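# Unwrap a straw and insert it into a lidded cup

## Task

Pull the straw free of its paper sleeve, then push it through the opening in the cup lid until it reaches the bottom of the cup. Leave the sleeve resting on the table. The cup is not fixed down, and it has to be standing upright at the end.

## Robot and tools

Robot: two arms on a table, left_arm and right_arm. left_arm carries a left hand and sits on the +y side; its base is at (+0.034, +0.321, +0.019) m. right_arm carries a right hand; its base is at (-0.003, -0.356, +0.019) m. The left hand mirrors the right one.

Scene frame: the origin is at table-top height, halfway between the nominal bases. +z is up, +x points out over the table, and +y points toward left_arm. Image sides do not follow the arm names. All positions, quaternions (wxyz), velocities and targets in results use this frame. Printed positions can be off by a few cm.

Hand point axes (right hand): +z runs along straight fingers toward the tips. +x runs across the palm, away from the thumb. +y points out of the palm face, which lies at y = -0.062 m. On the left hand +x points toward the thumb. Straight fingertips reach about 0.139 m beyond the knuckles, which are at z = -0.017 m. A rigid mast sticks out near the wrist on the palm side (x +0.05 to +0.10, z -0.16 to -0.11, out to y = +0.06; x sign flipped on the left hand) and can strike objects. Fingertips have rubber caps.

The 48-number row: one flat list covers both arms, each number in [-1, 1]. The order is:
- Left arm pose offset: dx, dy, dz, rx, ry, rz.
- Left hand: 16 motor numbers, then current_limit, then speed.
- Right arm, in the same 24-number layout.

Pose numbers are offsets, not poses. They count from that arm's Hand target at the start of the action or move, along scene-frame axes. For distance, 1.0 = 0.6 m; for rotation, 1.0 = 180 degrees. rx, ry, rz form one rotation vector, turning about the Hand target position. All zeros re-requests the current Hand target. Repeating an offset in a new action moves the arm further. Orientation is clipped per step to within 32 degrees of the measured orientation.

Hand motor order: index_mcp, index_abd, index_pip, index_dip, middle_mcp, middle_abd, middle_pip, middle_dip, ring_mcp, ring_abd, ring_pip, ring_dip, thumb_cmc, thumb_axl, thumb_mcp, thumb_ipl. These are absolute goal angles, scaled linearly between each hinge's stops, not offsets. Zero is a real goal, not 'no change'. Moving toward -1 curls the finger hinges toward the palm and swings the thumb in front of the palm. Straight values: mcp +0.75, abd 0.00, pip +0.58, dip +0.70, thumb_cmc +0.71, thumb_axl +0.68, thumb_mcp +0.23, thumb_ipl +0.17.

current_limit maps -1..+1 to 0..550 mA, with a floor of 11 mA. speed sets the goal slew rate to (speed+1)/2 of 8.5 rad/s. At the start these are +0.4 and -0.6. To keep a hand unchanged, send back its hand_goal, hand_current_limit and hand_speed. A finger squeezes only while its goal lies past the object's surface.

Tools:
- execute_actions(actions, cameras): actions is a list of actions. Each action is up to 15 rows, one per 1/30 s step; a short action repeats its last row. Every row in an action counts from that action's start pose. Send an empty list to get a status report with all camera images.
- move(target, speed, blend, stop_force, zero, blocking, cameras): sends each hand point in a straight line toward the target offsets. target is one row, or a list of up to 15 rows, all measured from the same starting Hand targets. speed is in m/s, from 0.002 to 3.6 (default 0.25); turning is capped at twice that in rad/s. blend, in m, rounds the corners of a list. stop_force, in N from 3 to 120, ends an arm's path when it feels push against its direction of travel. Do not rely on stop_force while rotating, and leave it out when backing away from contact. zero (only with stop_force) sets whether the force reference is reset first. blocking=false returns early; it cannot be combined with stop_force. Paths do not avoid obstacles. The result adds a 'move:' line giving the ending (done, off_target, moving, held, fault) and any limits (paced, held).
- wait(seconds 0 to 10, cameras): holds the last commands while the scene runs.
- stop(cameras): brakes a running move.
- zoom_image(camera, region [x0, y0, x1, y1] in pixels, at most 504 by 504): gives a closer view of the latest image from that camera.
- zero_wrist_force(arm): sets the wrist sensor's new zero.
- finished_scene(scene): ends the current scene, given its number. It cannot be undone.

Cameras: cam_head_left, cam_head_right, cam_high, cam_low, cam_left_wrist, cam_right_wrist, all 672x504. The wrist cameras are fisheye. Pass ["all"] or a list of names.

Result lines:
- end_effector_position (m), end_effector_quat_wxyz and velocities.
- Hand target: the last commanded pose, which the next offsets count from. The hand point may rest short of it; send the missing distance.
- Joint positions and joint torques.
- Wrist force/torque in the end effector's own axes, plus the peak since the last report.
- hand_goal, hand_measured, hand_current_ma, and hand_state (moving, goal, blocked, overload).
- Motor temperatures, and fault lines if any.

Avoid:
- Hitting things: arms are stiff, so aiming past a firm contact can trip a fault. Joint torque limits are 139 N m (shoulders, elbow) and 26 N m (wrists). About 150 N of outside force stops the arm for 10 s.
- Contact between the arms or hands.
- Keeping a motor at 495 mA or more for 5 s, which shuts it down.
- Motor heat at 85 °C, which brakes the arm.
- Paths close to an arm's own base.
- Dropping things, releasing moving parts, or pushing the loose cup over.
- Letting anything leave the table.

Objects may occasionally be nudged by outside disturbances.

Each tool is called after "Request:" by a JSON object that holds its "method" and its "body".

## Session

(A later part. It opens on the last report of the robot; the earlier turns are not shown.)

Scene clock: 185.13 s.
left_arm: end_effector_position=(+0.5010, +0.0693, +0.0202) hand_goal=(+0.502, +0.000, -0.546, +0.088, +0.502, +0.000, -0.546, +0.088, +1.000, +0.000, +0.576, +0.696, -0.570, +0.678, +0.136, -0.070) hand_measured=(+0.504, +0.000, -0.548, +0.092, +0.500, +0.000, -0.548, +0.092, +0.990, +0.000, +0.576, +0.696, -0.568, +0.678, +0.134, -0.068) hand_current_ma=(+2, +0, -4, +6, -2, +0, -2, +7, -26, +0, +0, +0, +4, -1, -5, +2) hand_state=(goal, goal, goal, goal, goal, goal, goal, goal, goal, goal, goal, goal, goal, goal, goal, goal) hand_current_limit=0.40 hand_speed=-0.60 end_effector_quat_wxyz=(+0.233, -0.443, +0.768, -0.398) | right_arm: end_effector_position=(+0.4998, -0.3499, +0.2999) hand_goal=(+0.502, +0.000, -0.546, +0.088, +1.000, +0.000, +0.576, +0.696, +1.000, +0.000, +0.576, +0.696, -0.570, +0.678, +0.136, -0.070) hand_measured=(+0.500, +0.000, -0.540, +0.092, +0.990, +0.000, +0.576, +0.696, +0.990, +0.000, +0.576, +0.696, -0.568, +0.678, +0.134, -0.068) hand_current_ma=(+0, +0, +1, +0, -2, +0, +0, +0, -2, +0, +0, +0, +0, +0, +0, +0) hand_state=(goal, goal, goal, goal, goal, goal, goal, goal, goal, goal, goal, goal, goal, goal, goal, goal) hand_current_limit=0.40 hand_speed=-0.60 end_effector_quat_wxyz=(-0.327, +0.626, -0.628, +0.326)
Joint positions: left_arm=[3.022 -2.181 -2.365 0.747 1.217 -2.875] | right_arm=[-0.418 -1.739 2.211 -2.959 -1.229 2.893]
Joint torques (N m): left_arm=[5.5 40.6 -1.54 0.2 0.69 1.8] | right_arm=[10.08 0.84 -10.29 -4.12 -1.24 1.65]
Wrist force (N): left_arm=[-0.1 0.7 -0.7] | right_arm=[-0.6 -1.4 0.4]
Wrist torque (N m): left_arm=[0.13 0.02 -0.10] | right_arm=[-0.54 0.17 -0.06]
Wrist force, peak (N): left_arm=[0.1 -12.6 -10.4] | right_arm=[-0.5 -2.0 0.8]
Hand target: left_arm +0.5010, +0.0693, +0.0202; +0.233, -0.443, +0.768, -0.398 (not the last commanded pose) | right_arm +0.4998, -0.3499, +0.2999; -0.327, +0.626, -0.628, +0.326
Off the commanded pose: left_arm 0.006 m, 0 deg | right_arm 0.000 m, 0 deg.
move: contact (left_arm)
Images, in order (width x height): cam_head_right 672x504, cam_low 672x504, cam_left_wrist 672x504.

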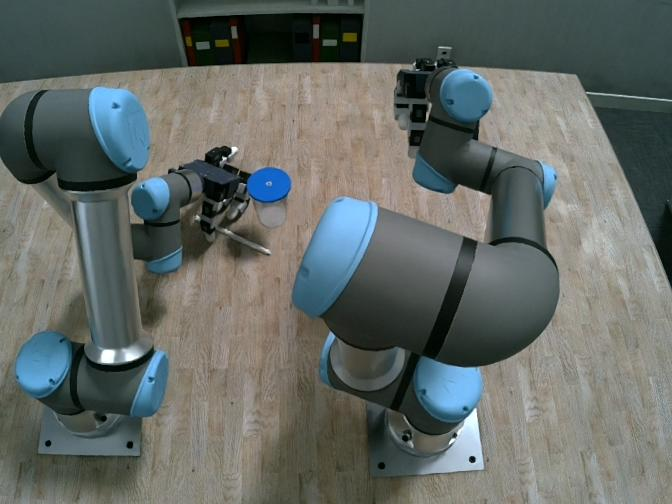

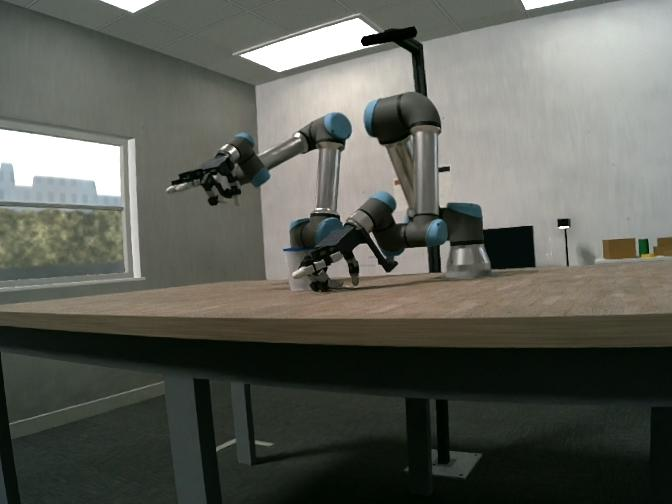

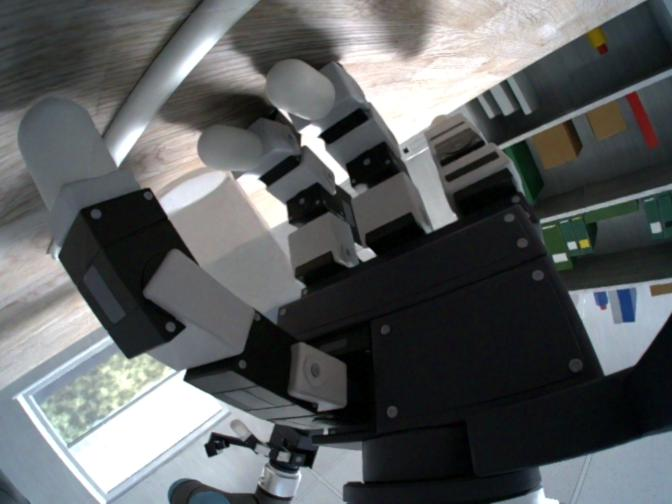

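Request:
{"method": "move", "body": {"target": [0,0,0.0,0,0,0, -0.041,0,-0.164,0.087,-0.041,0,-0.164,0.087,1.0,0,0.576,0.696,-0.571,0.677,-0.157,-0.07,0.2,-0.85, 0,0,0,0,0,0, 0.501,0,-0.547,0.087,1.0,0,0.576,0.696,1.0,0,0.576,0.696,-0.571,0.677,0.135,-0.07,0.4,-0.6], "cameras": ["cam_head_right","cam_low","cam_left_wrist"]}}

Request:
{"method": "zoom_image", "body": {"camera": "cam_head_right", "region": [160, 130, 300, 270]}}

Request:
{"method": "zoom_image", "body": {"camera": "cam_left_wrist", "region": [0, 0, 350, 260]}}

Scene clock: 191.33 s.
left_arm: end_effector_position=(+0.5010, +0.0693, +0.0202) hand_goal=(-0.040, +0.000, -0.164, +0.088, -0.040, +0.000, -0.164, +0.088, +1.000, +0.000, +0.576, +0.696, -0.570, +0.678, -0.156, -0.070) hand_measured=(+0.474, +0.000, -0.498, +0.092, +0.468, +0.002, -0.492, +0.092, +0.990, +0.000, +0.576, +0.696, -0.568, +0.678, -0.150, -0.068) hand_current_ma=(+330, +1, -330, +6, +330, +2, -330, +7, -26, +0, +0, +0, +4, -1, +18, +2) hand_state=(blocked, goal, blocked, goal, blocked, goal, blocked, goal, goal, goal, goal, goal, goal, goal, goal, goal) hand_current_limit=0.20 hand_speed=-0.85 end_effector_quat_wxyz=(+0.233, -0.443, +0.768, -0.399) | right_arm: end_effector_position=(+0.4998, -0.3499, +0.2999) hand_goal=(+0.502, +0.000, -0.546, +0.088, +1.000, +0.000, +0.576, +0.696, +1.000, +0.000, +0.576, +0.696, -0.570, +0.678, +0.136, -0.070) hand_measured=(+0.500, +0.000, -0.540, +0.092, +0.990, +0.000, +0.576, +0.696, +0.990, +0.000, +0.576, +0.696, -0.568, +0.678, +0.134, -0.068) hand_current_ma=(+0, +0, +1, +0, -2, +0, +0, +0, -2, +0, +0, +0, +0, +0, +0, +0) hand_state=(goal, goal, goal, goal, goal, goal, goal, goal, goal, goal, goal, goal, goal, goal, goal, goal) hand_current_limit=0.40 hand_speed=-0.60 end_effector_quat_wxyz=(-0.327, +0.626, -0.628, +0.326)
Joint positions: left_arm=[3.022 -2.181 -2.365 0.747 1.217 -2.875] | right_arm=[-0.418 -1.739 2.211 -2.959 -1.229 2.893]
Joint torques (N m): left_arm=[-8.04 0.32 -1.42 -8.84 0.71 0.7] | right_arm=[10.16 -0.05 -10.5 -4.09 -1.27 1.6]
Wrist force (N): left_arm=[0.3 -37.6 -28.6] | right_arm=[-0.4 -1.6 0.5]
Wrist torque (N m): left_arm=[1.63 0.03 0.00] | right_arm=[-0.56 0.14 -0.03]
Wrist force, peak (N): left_arm=[0.2 -38.0 -28.3] | right_arm=[-0.3 -2.1 0.4]
Hand target: left_arm +0.5010, +0.0693, +0.0202; +0.233, -0.443, +0.768, -0.398 | right_arm +0.4998, -0.3499, +0.2999; -0.327, +0.626, -0.628, +0.326
Off the commanded pose: left_arm 0.000 m, 0 deg | right_arm 0.000 m, 0 deg.
move: done
Images, in order (width x height): cam_head_right 672x504, cam_low 672x504, cam_left_wrist 672x504.

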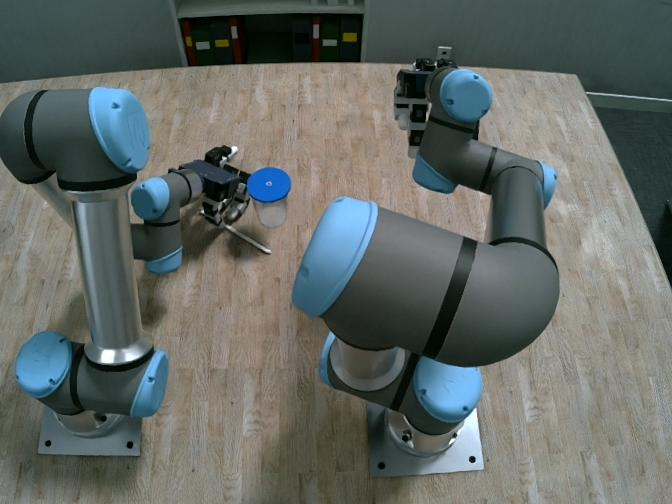

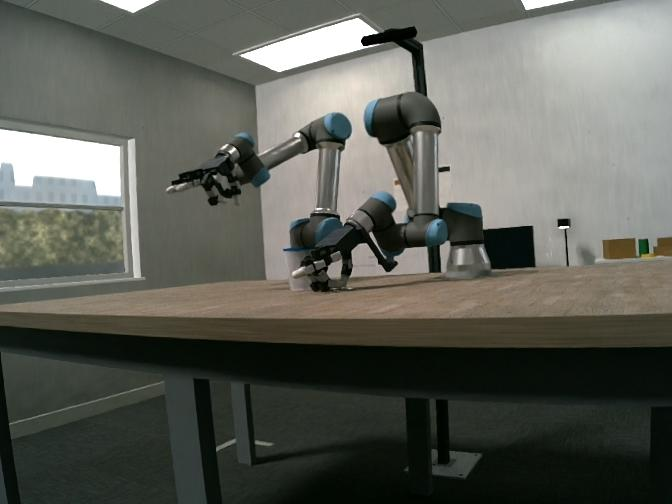

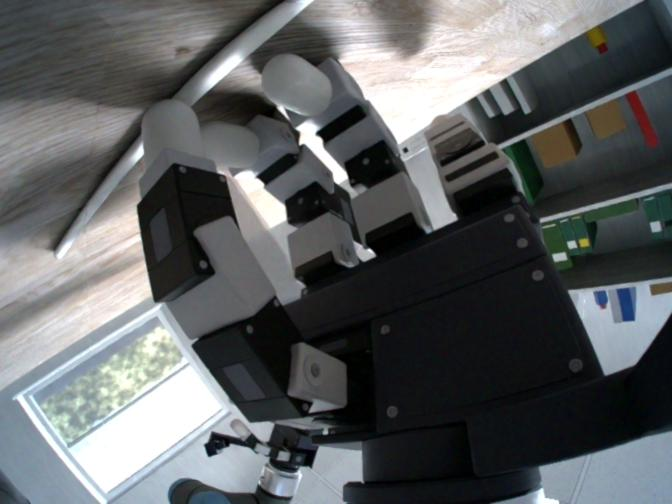

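Scaled by 3.600 from the camera's 672x504 image, which has a finer 960x720 frame.

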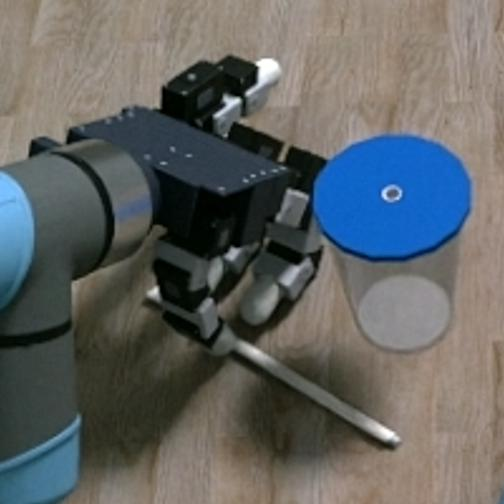

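Scaled by 1.440 from the camera's 672x504 image, which has a finer 960x720 frame.

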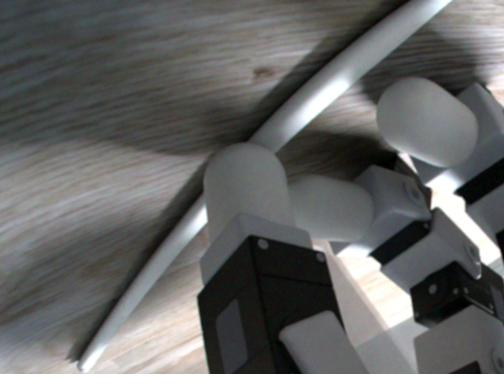

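Request:
{"method": "move", "body": {"target": [[0,0,0.0,0,0,0, 0.5,0,-0.53,0.087,0.5,0,-0.53,0.087,1.0,0,0.576,0.696,-0.571,0.677,-0.05,-0.07,0.2,-0.85, 0,0,0,0,0,0, 0.501,0,-0.547,0.087,1.0,0,0.576,0.696,1.0,0,0.576,0.696,-0.571,0.677,0.135,-0.07,0.4,-0.6],[0,0,0.012,0,0,0, 0.5,0,-0.53,0.087,0.5,0,-0.53,0.087,1.0,0,0.576,0.696,-0.571,0.677,-0.05,-0.07,0.2,-0.85, 0,0,0,0,0,0, 0.501,0,-0.547,0.087,1.0,0,0.576,0.696,1.0,0,0.576,0.696,-0.571,0.677,0.135,-0.07,0.4,-0.6],[0,0,0.012,0,0,0, 0.06,0,-0.164,0.087,0.06,0,-0.164,0.087,1.0,0,0.576,0.696,-0.571,0.677,-0.05,-0.07,0.2,-0.85, 0,0,0,0,0,0, 0.501,0,-0.547,0.087,1.0,0,0.576,0.696,1.0,0,0.576,0.696,-0.571,0.677,0.135,-0.07,0.4,-0.6]], "speed": 0.03, "cameras": ["cam_head_right","cam_low","cam_left_wrist"]}}

Request:
{"method": "zoom_image", "body": {"camera": "cam_head_right", "region": [160, 130, 300, 270]}}

Request:
{"method": "zoom_image", "body": {"camera": "cam_left_wrist", "region": [0, 0, 350, 260]}}

Request:
{"method": "zoom_image", "body": {"camera": "cam_low", "region": [270, 200, 380, 310]}}

Scene clock: 203.77 s.
left_arm: end_effector_position=(+0.5011, +0.0693, +0.0276) hand_goal=(+0.060, +0.000, -0.164, +0.088, +0.060, +0.000, -0.164, +0.088, +1.000, +0.000, +0.576, +0.696, -0.570, +0.678, -0.050, -0.070) hand_measured=(+0.232, +0.000, -0.208, +0.092, +0.226, +0.002, -0.208, +0.076, +0.990, +0.000, +0.576, +0.696, -0.568, +0.678, -0.052, -0.068) hand_current_ma=(+330, +1, -143, +6, +330, +2, -141, -31, -26, +0, +0, +0, +4, -1, -7, +2) hand_state=(blocked, goal, blocked, goal, blocked, goal, blocked, goal, goal, goal, goal, goal, goal, goal, goal, goal) hand_current_limit=0.20 hand_speed=-0.85 end_effector_quat_wxyz=(+0.233, -0.443, +0.768, -0.399) | right_arm: end_effector_position=(+0.4998, -0.3499, +0.2999) hand_goal=(+0.502, +0.000, -0.546, +0.088, +1.000, +0.000, +0.576, +0.696, +1.000, +0.000, +0.576, +0.696, -0.570, +0.678, +0.136, -0.070) hand_measured=(+0.500, +0.000, -0.540, +0.092, +0.990, +0.000, +0.576, +0.696, +0.990, +0.000, +0.576, +0.696, -0.568, +0.678, +0.134, -0.068) hand_current_ma=(+0, +0, +1, +0, -2, +0, +0, +0, -2, +0, +0, +0, +0, +0, +0, +0) hand_state=(goal, goal, goal, goal, goal, goal, goal, goal, goal, goal, goal, goal, goal, goal, goal, goal) hand_current_limit=0.40 hand_speed=-0.60 end_effector_quat_wxyz=(-0.327, +0.626, -0.628, +0.326)
Joint positions: left_arm=[3.022 -2.157 -2.368 0.725 1.217 -2.875] | right_arm=[-0.418 -1.739 2.211 -2.959 -1.229 2.893]
Joint torques (N m): left_arm=[-7.13 5.4 -2.01 -7.74 0.65 1.94] | right_arm=[9.8 0.51 -10.89 -3.98 -1.29 1.61]
Wrist force (N): left_arm=[-0.3 -38.5 -20.7] | right_arm=[-0.3 -1.8 0.5]
Wrist torque (N m): left_arm=[0.99 0.25 -0.15] | right_arm=[-0.59 0.14 -0.04]
Wrist force, peak (N): left_arm=[0.1 -38.9 -29.2] | right_arm=[-0.4 -2.0 0.6]
Hand target: left_arm +0.5010, +0.0693, +0.0274; +0.233, -0.443, +0.768, -0.398 | right_arm +0.4998, -0.3499, +0.2999; -0.327, +0.626, -0.628, +0.326
Off the commanded pose: left_arm 0.000 m, 0 deg | right_arm 0.000 m, 0 deg.
move: done
Images, in order (width x height): cam_head_right 672x504, cam_low 672x504, cam_left_wrist 672x504.

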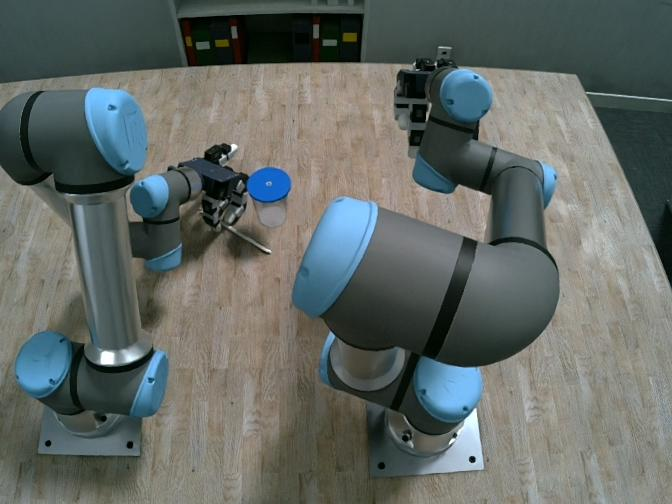

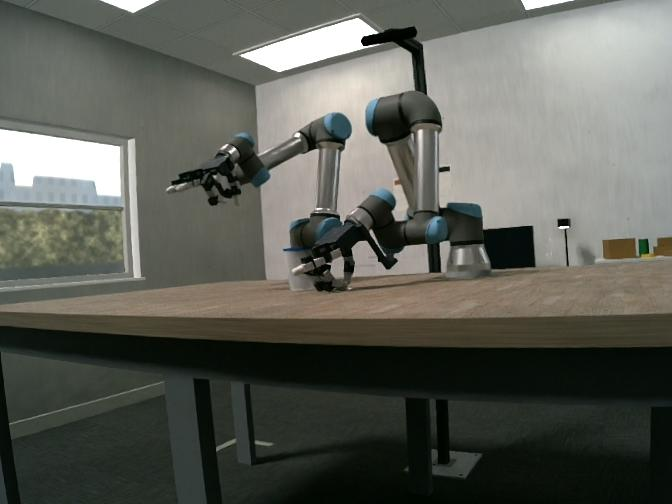

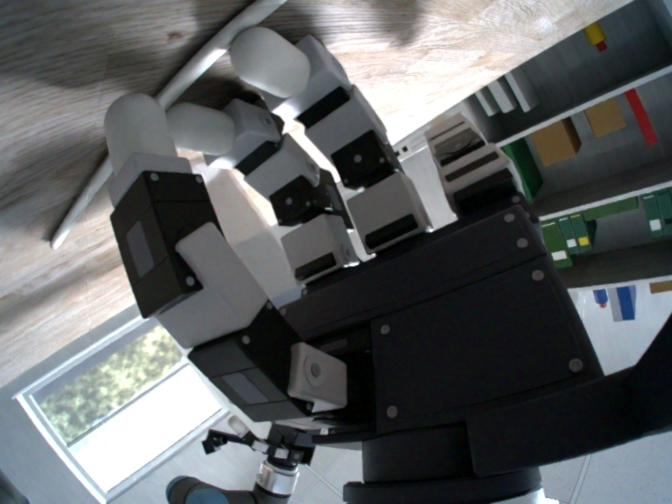

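Scaled by 3.600 from the camera's 672x504 image, which has a finer 960x720 frame.

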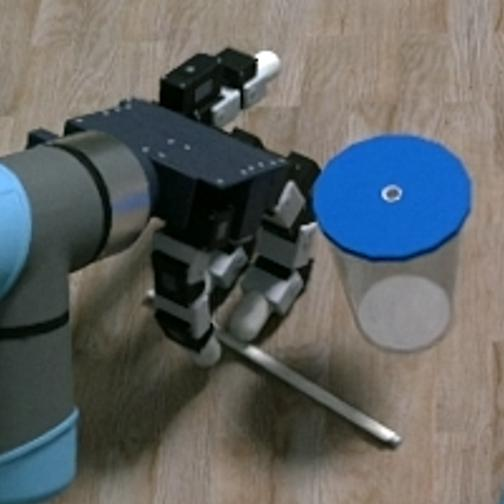

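Scaled by 1.440 from the camera's 672x504 image, which has a finer 960x720 frame.

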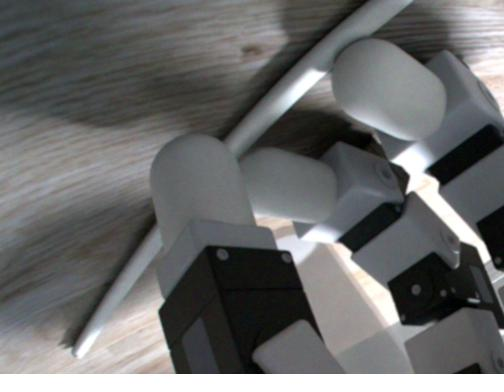

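Scaled by 4.582 from the camera's 672x504 image, which has a finer 960x720 frame.

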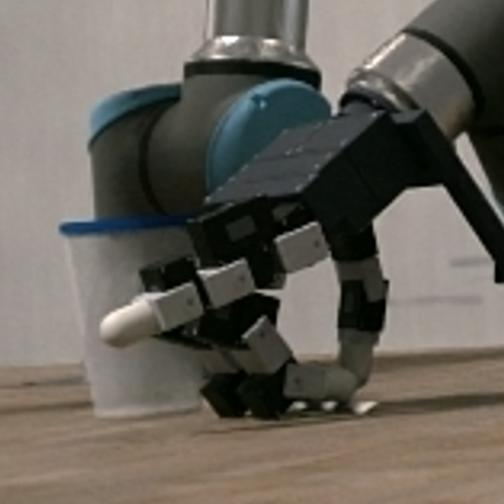

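Request:
{"method": "move", "body": {"target": [[0,0,0.0,0,0,0, 0.45,0,-0.53,0.087,0.45,0,-0.53,0.087,1.0,0,0.576,0.696,-0.571,0.677,0.135,-0.07,0.4,-0.6, 0,0,0,0,0,0, 0.501,0,-0.547,0.087,1.0,0,0.576,0.696,1.0,0,0.576,0.696,-0.571,0.677,0.135,-0.07,0.4,-0.6],[0,0,0.06,0,0,0, 0.541,0,-0.851,0.667,0.541,0,-0.851,0.667,1.0,0,0.576,0.696,-0.571,0.677,0.135,-0.07,0.4,-0.6, 0,0,0,0,0,0, 0.501,0,-0.547,0.087,1.0,0,0.576,0.696,1.0,0,0.576,0.696,-0.571,0.677,0.135,-0.07,0.4,-0.6],[0.0383,0.0067,0.06,0,0,0, 0.541,0,-0.851,0.667,0.541,0,-0.851,0.667,1.0,0,0.576,0.696,-0.571,0.677,0.135,-0.07,0.4,-0.6, 0,0,0,0,0,0, 0.501,0,-0.547,0.087,1.0,0,0.576,0.696,1.0,0,0.576,0.696,-0.571,0.677,0.135,-0.07,0.4,-0.6]], "speed": 0.1, "cameras": ["cam_high","cam_head_right","cam_low","cam_left_wrist"]}}

Request:
{"method": "zoom_image", "body": {"camera": "cam_head_right", "region": [160, 130, 300, 270]}}

Request:
{"method": "zoom_image", "body": {"camera": "cam_high", "region": [290, 210, 420, 340]}}

Request:
{"method": "zoom_image", "body": {"camera": "cam_low", "region": [270, 200, 380, 310]}}

Scene clock: 232.40 s.
left_arm: end_effector_position=(+0.5238, +0.0733, +0.0634) hand_goal=(+0.542, +0.000, -0.850, +0.668, +0.542, +0.000, -0.850, +0.668, +1.000, +0.000, +0.576, +0.696, -0.570, +0.678, +0.136, -0.070) hand_measured=(+0.532, +0.000, -0.844, +0.666, +0.532, +0.000, -0.844, +0.666, +0.990, +0.000, +0.576, +0.696, -0.568, +0.678, +0.130, -0.068) hand_current_ma=(-23, -1, +13, -4, -25, +0, +14, -5, -26, +0, +0, +0, +4, -1, -15, +2) hand_state=(goal, goal, goal, goal, goal, goal, goal, goal, goal, goal, goal, goal, goal, goal, goal, goal) hand_current_limit=0.40 hand_speed=-0.60 end_effector_quat_wxyz=(+0.233, -0.443, +0.768, -0.398) | right_arm: end_effector_position=(+0.4998, -0.3499, +0.2999) hand_goal=(+0.502, +0.000, -0.546, +0.088, +1.000, +0.000, +0.576, +0.696, +1.000, +0.000, +0.576, +0.696, -0.570, +0.678, +0.136, -0.070) hand_measured=(+0.500, +0.000, -0.540, +0.092, +0.990, +0.000, +0.576, +0.696, +0.990, +0.000, +0.576, +0.696, -0.568, +0.678, +0.134, -0.068) hand_current_ma=(+0, +0, +1, +0, -2, +0, +0, +0, -2, +0, +0, +0, +0, +0, +0, +0) hand_state=(goal, goal, goal, goal, goal, goal, goal, goal, goal, goal, goal, goal, goal, goal, goal, goal) hand_current_limit=0.40 hand_speed=-0.60 end_effector_quat_wxyz=(-0.327, +0.626, -0.628, +0.326)
Joint positions: left_arm=[3.037 -2.06 -2.318 0.574 1.206 -2.865] | right_arm=[-0.418 -1.739 2.211 -2.959 -1.229 2.893]
Joint torques (N m): left_arm=[11.72 24.52 15.54 0.48 -2.22 1.85] | right_arm=[10.26 0.1 -11.09 -3.9 -1.29 1.7]
Wrist force (N): left_arm=[-0.1 1.2 0.2] | right_arm=[-0.2 -1.8 0.8]
Wrist torque (N m): left_arm=[0.06 0.08 -0.10] | right_arm=[-0.60 0.12 -0.03]
Wrist force, peak (N): left_arm=[-0.7 -43.2 -23.9] | right_arm=[-0.6 -2.0 0.7]
Hand target: left_arm +0.5240, +0.0733, +0.0634; +0.233, -0.443, +0.768, -0.398 | right_arm +0.4998, -0.3499, +0.2999; -0.327, +0.626, -0.628, +0.326
Off the commanded pose: left_arm 0.000 m, 0 deg | right_arm 0.000 m, 0 deg.
move: done
Images, in order (width x height): cam_head_right 672x504, cam_high 672x504, cam_low 672x504, cam_left_wrist 672x504.

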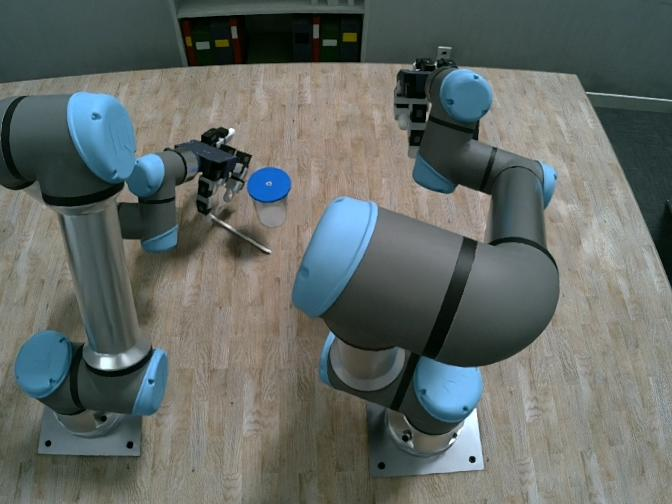

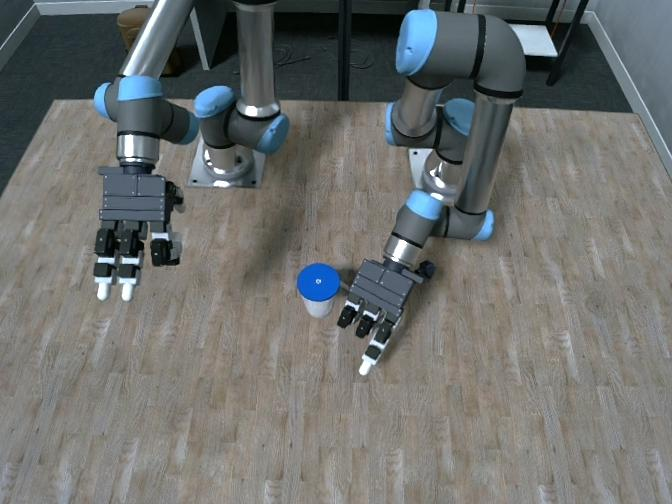

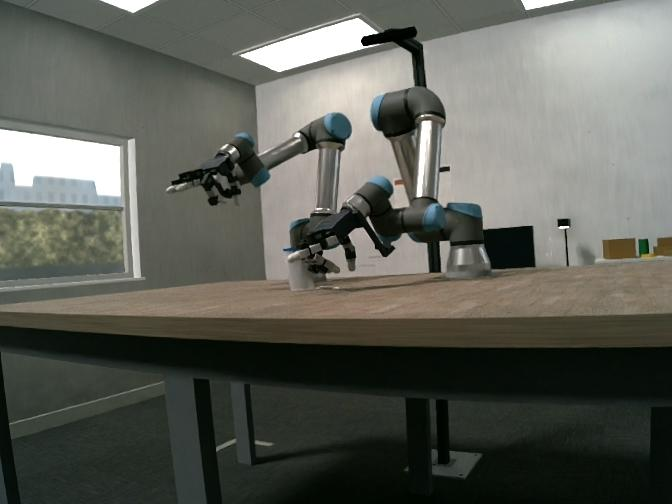

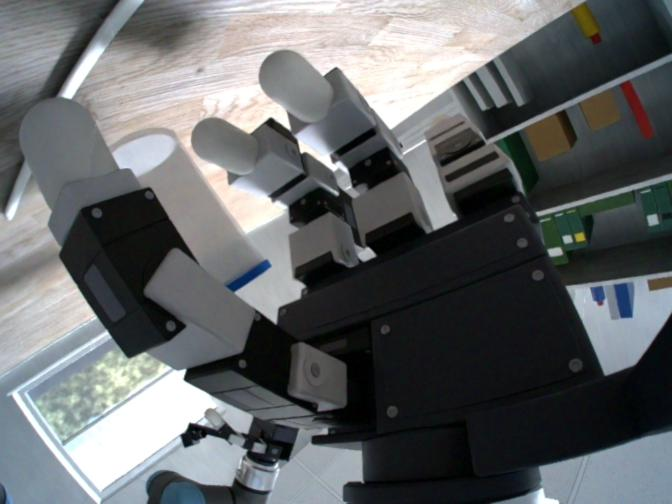

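Scaled by 3.600 from the camera's 672x504 image, which has a finer 960x720 frame.

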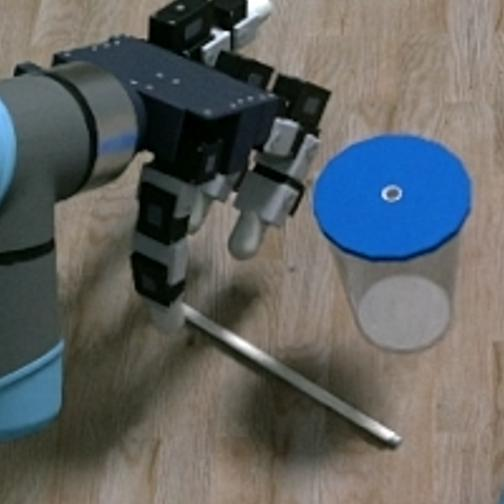

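Scaled by 3.877 from the camera's 672x504 image, which has a finer 960x720 frame.

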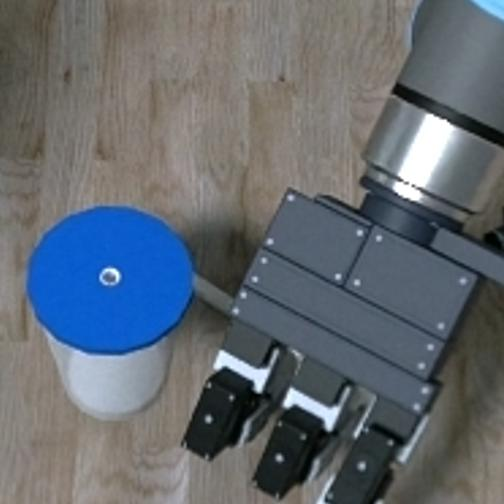

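Scaled by 4.582 from the camera's 672x504 image, which has a finer 960x720 frame.

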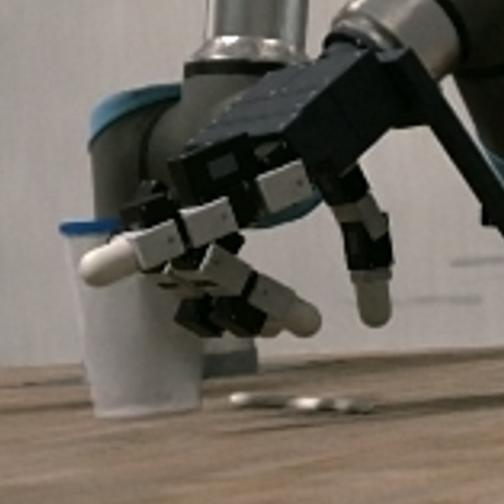

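Request:
{"method": "move", "body": {"target": [[0,0,-0.06,0,0,0, 0.541,0,-0.851,0.667,0.541,0,-0.851,0.667,1.0,0,0.576,0.696,-0.571,0.677,0.135,-0.07,0.4,-0.6, 0,0,0,0,0,0, 0.501,0,-0.547,0.087,1.0,0,0.576,0.696,1.0,0,0.576,0.696,-0.571,0.677,0.135,-0.07,0.4,-0.6],[0,0,-0.078,0,0,0, 0.541,0,-0.851,0.667,0.541,0,-0.851,0.667,1.0,0,0.576,0.696,-0.571,0.677,0.135,-0.07,0.4,-0.6, 0,0,0,0,0,0, 0.501,0,-0.547,0.087,1.0,0,0.576,0.696,1.0,0,0.576,0.696,-0.571,0.677,0.135,-0.07,0.4,-0.6]], "speed": [0.08,0.012], "stop_force": 4, "cameras": ["cam_head_right","cam_low","cam_left_wrist"]}}

Request:
{"method": "zoom_image", "body": {"camera": "cam_low", "region": [270, 200, 380, 310]}}

Request:
{"method": "zoom_image", "body": {"camera": "cam_head_right", "region": [160, 130, 300, 270]}}

Scene clock: 243.53 s.
left_arm: end_effector_position=(+0.5240, +0.0733, +0.0166) hand_goal=(+0.542, +0.000, -0.850, +0.668, +0.542, +0.000, -0.850, +0.668, +1.000, +0.000, +0.576, +0.696, -0.570, +0.678, +0.136, -0.070) hand_measured=(+0.532, +0.000, -0.844, +0.666, +0.532, +0.000, -0.844, +0.666, +0.990, +0.000, +0.576, +0.696, -0.568, +0.678, +0.130, -0.068) hand_current_ma=(-23, -1, +12, -4, -24, +0, +14, -5, -26, +0, +0, +0, +4, -1, -15, +2) hand_state=(goal, goal, goal, goal, goal, goal, goal, goal, goal, goal, goal, goal, goal, goal, goal, goal) hand_current_limit=0.40 hand_speed=-0.60 end_effector_quat_wxyz=(+0.233, -0.443, +0.768, -0.398) | right_arm: end_effector_position=(+0.4998, -0.3499, +0.2999) hand_goal=(+0.502, +0.000, -0.546, +0.088, +1.000, +0.000, +0.576, +0.696, +1.000, +0.000, +0.576, +0.696, -0.570, +0.678, +0.136, -0.070) hand_measured=(+0.500, +0.000, -0.540, +0.092, +0.990, +0.000, +0.576, +0.696, +0.990, +0.000, +0.576, +0.696, -0.568, +0.678, +0.134, -0.068) hand_current_ma=(+0, +0, +1, +0, -2, +0, +0, +0, -2, +0, +0, +0, +0, +0, +0, +0) hand_state=(goal, goal, goal, goal, goal, goal, goal, goal, goal, goal, goal, goal, goal, goal, goal, goal) hand_current_limit=0.40 hand_speed=-0.60 end_effector_quat_wxyz=(-0.327, +0.626, -0.628, +0.326)
Joint positions: left_arm=[3.037 -2.204 -2.31 0.711 1.206 -2.865] | right_arm=[-0.418 -1.739 2.211 -2.959 -1.229 2.893]
Joint torques (N m): left_arm=[-9.7 27.17 14.81 5.88 -0.66 -2] | right_arm=[9.54 0.01 -10.56 -3.74 -1.24 1.49]
Wrist force (N): left_arm=[-0.1 1.3 0.1] | right_arm=[-0.1 -1.6 0.8]
Wrist torque (N m): left_arm=[0.08 0.07 -0.09] | right_arm=[-0.60 0.10 -0.01]
Wrist force, peak (N): left_arm=[-0.2 1.7 0.1] | right_arm=[-0.3 -2.0 0.9]
Hand target: left_arm +0.5240, +0.0733, +0.0166; +0.233, -0.443, +0.768, -0.398 | right_arm +0.4998, -0.3499, +0.2999; -0.327, +0.626, -0.628, +0.326
Off the commanded pose: left_arm 0.000 m, 0 deg | right_arm 0.000 m, 0 deg.
move: done
Images, in order (width x height): cam_head_right 672x504, cam_low 672x504, cam_left_wrist 672x504.

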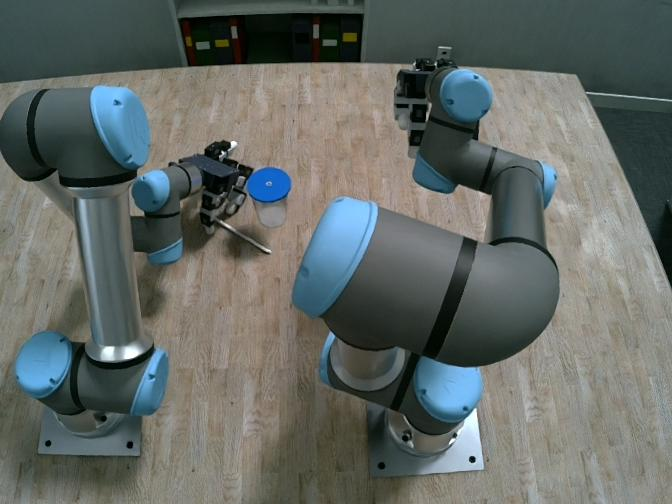

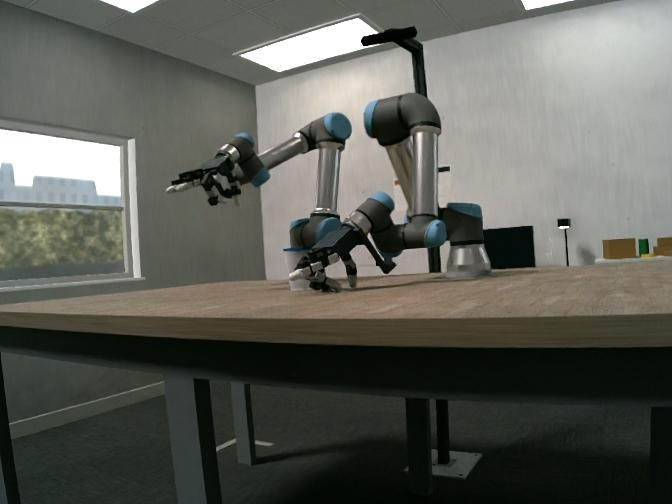

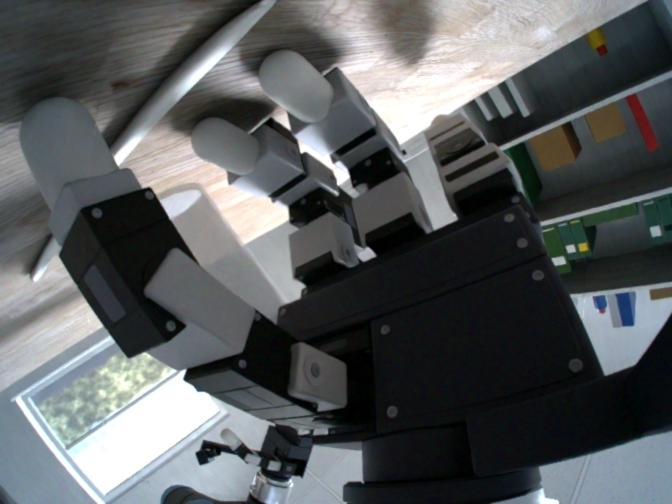

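Scaled by 4.582 from the camera's 672x504 image, which has a finer 960x720 frame.

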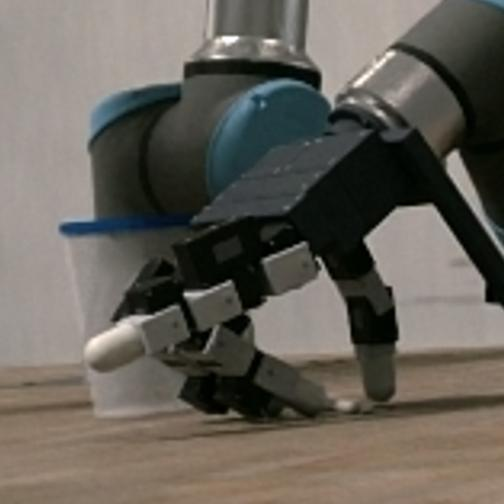

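Scaled by 3.600 from the camera's 672x504 image, which has a finer 960x720 frame.

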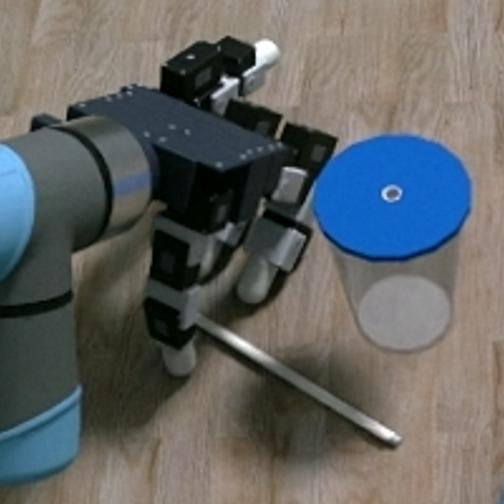

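Request:
{"method": "move", "body": {"target": [[0,0,0.004,0,0,0, 0.541,0,-0.851,0.667,0.541,0,-0.851,0.667,1.0,0,0.576,0.696,-0.571,0.677,0.135,-0.07,0.1,-0.85, 0,0,0,0,0,0, 0.501,0,-0.547,0.087,1.0,0,0.576,0.696,1.0,0,0.576,0.696,-0.571,0.677,0.135,-0.07,0.4,-0.6],[0,0,0.004,0,0,0, 0.068,0,-0.673,0.797,0.068,0,-0.673,0.797,1.0,0,0.576,0.696,-0.571,0.677,-0.112,-0.07,0.1,-0.85, 0,0,0,0,0,0, 0.501,0,-0.547,0.087,1.0,0,0.576,0.696,1.0,0,0.576,0.696,-0.571,0.677,0.135,-0.07,0.4,-0.6]], "speed": 0.05, "cameras": ["cam_head_right","cam_low","cam_left_wrist"]}}

Request:
{"method": "zoom_image", "body": {"camera": "cam_low", "region": [270, 200, 380, 310]}}

Request:
{"method": "zoom_image", "body": {"camera": "cam_left_wrist", "region": [0, 0, 350, 260]}}

Scene clock: 252.60 s.
left_arm: end_effector_position=(+0.5240, +0.0733, +0.0190) hand_goal=(+0.068, +0.000, -0.672, +0.798, +0.068, +0.000, -0.672, +0.798, +1.000, +0.000, +0.576, +0.696, -0.570, +0.678, -0.112, -0.070) hand_measured=(+0.222, +0.000, -0.668, +0.800, +0.072, +0.000, -0.668, +0.798, +0.990, +0.000, +0.576, +0.696, -0.568, +0.678, -0.074, -0.056) hand_current_ma=(+303, -1, +6, +6, +8, +0, +8, +1, -26, +0, +0, +0, +4, +0, +163, +55) hand_state=(blocked, goal, goal, goal, goal, goal, goal, goal, goal, goal, goal, goal, goal, goal, blocked, goal) hand_current_limit=0.10 hand_speed=-0.85 end_effector_quat_wxyz=(+0.233, -0.443, +0.768, -0.398) | right_arm: end_effector_position=(+0.4998, -0.3499, +0.2999) hand_goal=(+0.502, +0.000, -0.546, +0.088, +1.000, +0.000, +0.576, +0.696, +1.000, +0.000, +0.576, +0.696, -0.570, +0.678, +0.136, -0.070) hand_measured=(+0.500, +0.000, -0.540, +0.092, +0.990, +0.000, +0.576, +0.696, +0.990, +0.000, +0.576, +0.696, -0.568, +0.678, +0.134, -0.068) hand_current_ma=(+0, +0, +1, +0, -2, +0, +0, +0, -2, +0, +0, +0, +0, +0, +0, +0) hand_state=(goal, goal, goal, goal, goal, goal, goal, goal, goal, goal, goal, goal, goal, goal, goal, goal) hand_current_limit=0.40 hand_speed=-0.60 end_effector_quat_wxyz=(-0.327, +0.626, -0.628, +0.326)
Joint positions: left_arm=[3.037 -2.197 -2.311 0.704 1.206 -2.865] | right_arm=[-0.418 -1.739 2.211 -2.959 -1.229 2.893]
Joint torques (N m): left_arm=[-7.23 26.12 0.11 4.62 -0.88 0.4] | right_arm=[9.6 0.46 -10.37 -3.68 -1.3 1.44]
Wrist force (N): left_arm=[-0.8 -2.1 -1.0] | right_arm=[-0.3 -1.7 0.9]
Wrist torque (N m): left_arm=[0.02 0.15 -0.21] | right_arm=[-0.61 0.11 -0.03]
Wrist force, peak (N): left_arm=[-0.1 -14.4 -1.4] | right_arm=[-0.6 -2.0 0.8]
Hand target: left_arm +0.5240, +0.0733, +0.0190; +0.233, -0.443, +0.768, -0.398 | right_arm +0.4998, -0.3499, +0.2999; -0.327, +0.626, -0.628, +0.326
Off the commanded pose: left_arm 0.000 m, 0 deg | right_arm 0.000 m, 0 deg.
move: done
Images, in order (width x height): cam_head_right 672x504, cam_low 672x504, cam_left_wrist 672x504.

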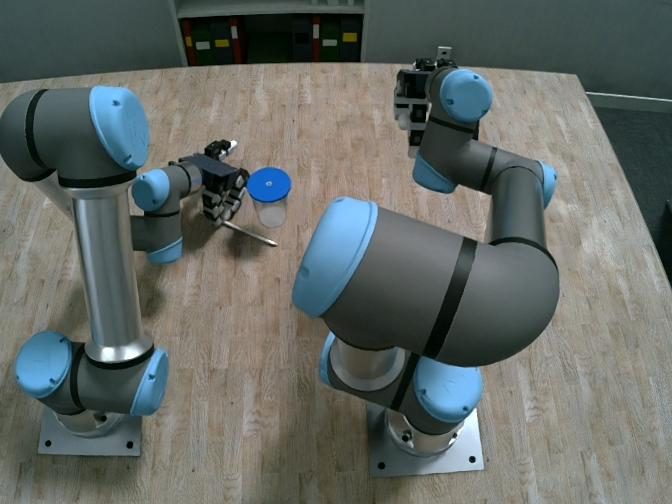

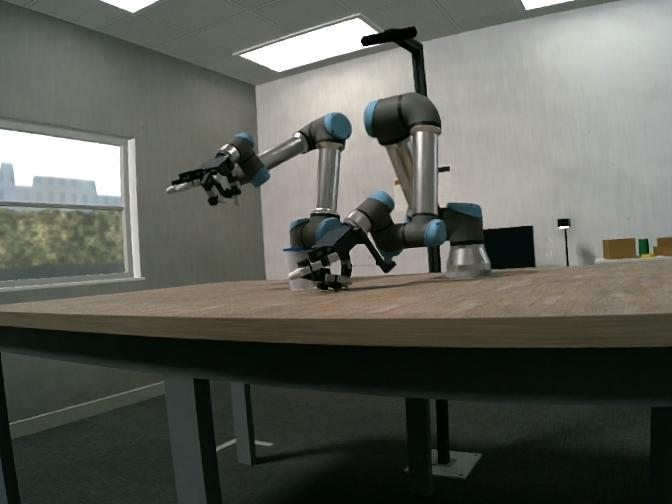

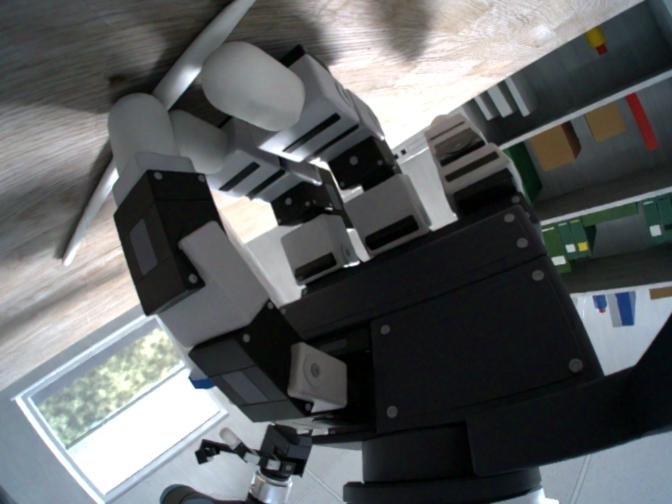

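Scaled by 4.582 from the camera's 672x504 image, which has a finer 960x720 frame.

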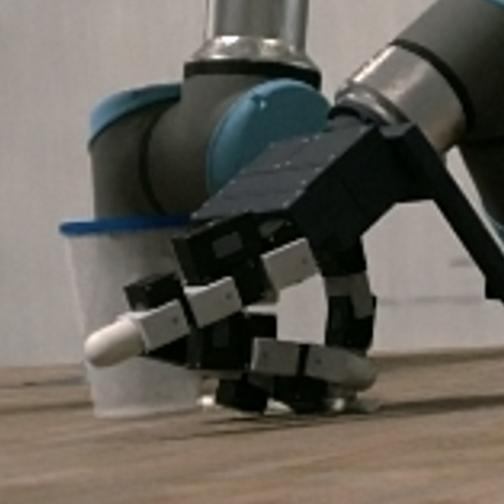

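Scaled by 1.440 from the camera's 672x504 image, which has a finer 960x720 frame.

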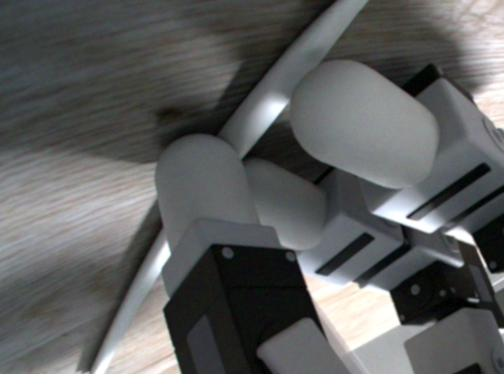

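Request:
{"method": "move", "body": {"target": [0,0,0.08,0,0,0, 0.04,0,-0.673,0.797,0.068,0,-0.673,0.797,1.0,0,0.576,0.696,-0.571,0.677,-0.13,-0.07,0.1,-0.85, 0,0,0,0,0,0, 0.501,0,-0.547,0.087,1.0,0,0.576,0.696,1.0,0,0.576,0.696,-0.571,0.677,0.135,-0.07,0.4,-0.6], "speed": 0.05, "cameras": ["cam_head_right","cam_low","cam_left_wrist"]}}

Request:
{"method": "zoom_image", "body": {"camera": "cam_low", "region": [270, 200, 380, 310]}}

Request:
{"method": "zoom_image", "body": {"camera": "cam_left_wrist", "region": [0, 0, 350, 260]}}

Request:
{"method": "zoom_image", "body": {"camera": "cam_head_right", "region": [160, 130, 300, 270]}}

Scene clock: 260.13 s.
left_arm: end_effector_position=(+0.5239, +0.0733, +0.0669) hand_goal=(+0.040, +0.000, -0.672, +0.798, +0.068, +0.000, -0.672, +0.798, +1.000, +0.000, +0.576, +0.696, -0.570, +0.678, -0.130, -0.070) hand_measured=(+0.184, +0.000, -0.658, +0.806, +0.072, +0.000, -0.668, +0.798, +0.990, +0.000, +0.576, +0.696, -0.568, +0.678, -0.078, -0.056) hand_current_ma=(+302, -1, +37, +16, +8, +0, +8, +1, -26, +0, +0, +0, +4, +0, +243, +55) hand_state=(blocked, goal, goal, goal, goal, goal, goal, goal, goal, goal, goal, goal, goal, goal, blocked, goal) hand_current_limit=0.10 hand_speed=-0.85 end_effector_quat_wxyz=(+0.233, -0.443, +0.768, -0.399) | right_arm: end_effector_position=(+0.4998, -0.3499, +0.2999) hand_goal=(+0.502, +0.000, -0.546, +0.088, +1.000, +0.000, +0.576, +0.696, +1.000, +0.000, +0.576, +0.696, -0.570, +0.678, +0.136, -0.070) hand_measured=(+0.500, +0.000, -0.540, +0.092, +0.990, +0.000, +0.576, +0.696, +0.990, +0.000, +0.576, +0.696, -0.568, +0.678, +0.134, -0.068) hand_current_ma=(+0, +0, +1, +0, -2, +0, +0, +0, -2, +0, +0, +0, +0, +0, +0, +0) hand_state=(goal, goal, goal, goal, goal, goal, goal, goal, goal, goal, goal, goal, goal, goal, goal, goal) hand_current_limit=0.40 hand_speed=-0.60 end_effector_quat_wxyz=(-0.327, +0.626, -0.628, +0.326)
Joint positions: left_arm=[3.037 -2.049 -2.317 0.563 1.206 -2.865] | right_arm=[-0.418 -1.739 2.211 -2.959 -1.229 2.893]
Joint torques (N m): left_arm=[0.99 38.58 18.18 0.16 0.14 1.16] | right_arm=[9.03 0.14 -10.72 -3.68 -1.36 1.46]
Wrist force (N): left_arm=[-0.8 1.1 0.0] | right_arm=[-0.4 -1.5 1.0]
Wrist torque (N m): left_arm=[0.10 0.16 -0.11] | right_arm=[-0.59 0.15 -0.05]
Wrist force, peak (N): left_arm=[-0.6 -3.0 -0.8] | right_arm=[-0.4 -2.0 0.7]
Hand target: left_arm +0.5240, +0.0733, +0.0670; +0.233, -0.443, +0.768, -0.398 | right_arm +0.4998, -0.3499, +0.2999; -0.327, +0.626, -0.628, +0.326
Off the commanded pose: left_arm 0.000 m, 0 deg | right_arm 0.000 m, 0 deg.
move: done
Images, in order (width x height): cam_head_right 672x504, cam_low 672x504, cam_left_wrist 672x504.

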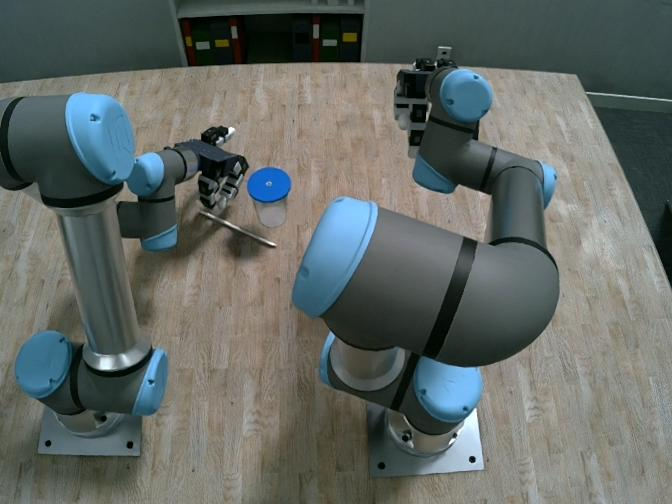

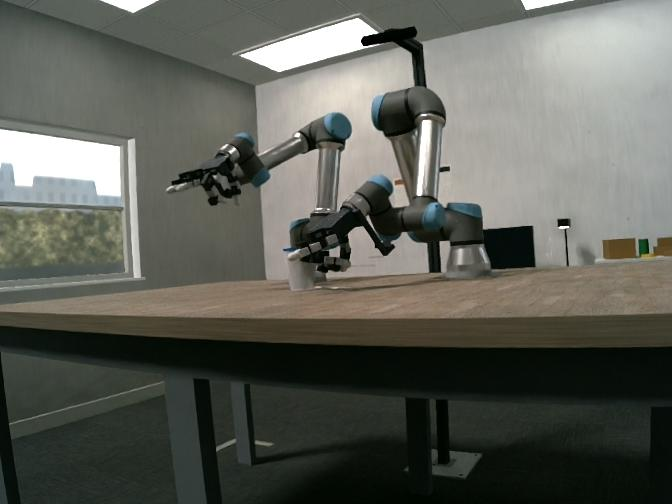

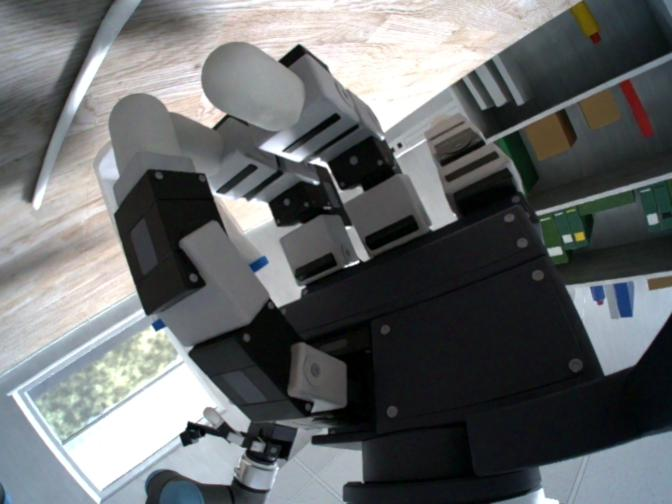

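Scaled by 4.582 from the camera's 672x504 image, which has a finer 960x720 frame.

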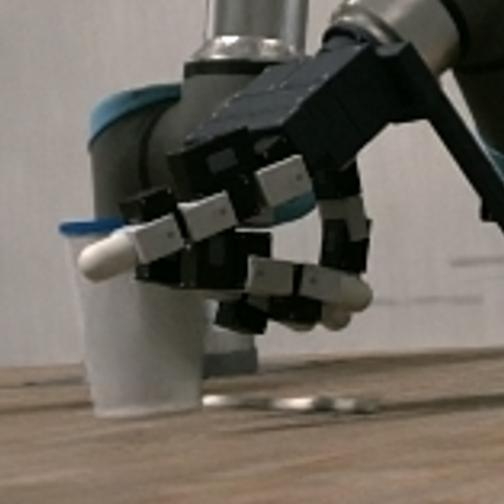

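Scaled by 1.440 from the camera's 672x504 image, which has a finer 960x720 frame.

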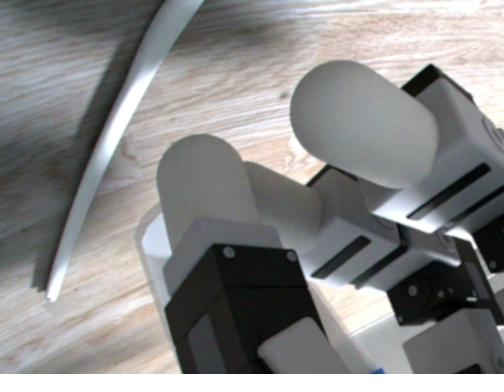

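Scaled by 3.600 from the camera's 672x504 image, which has a finer 960x720 frame.

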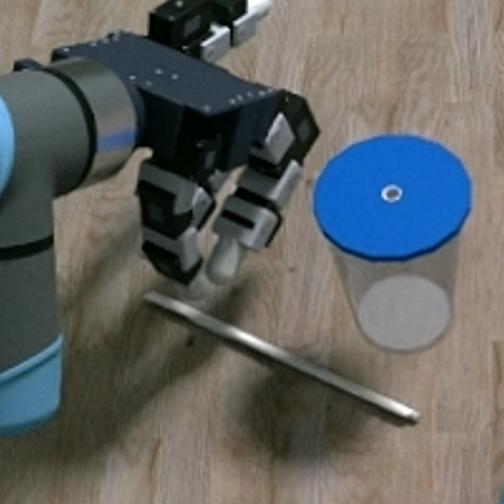

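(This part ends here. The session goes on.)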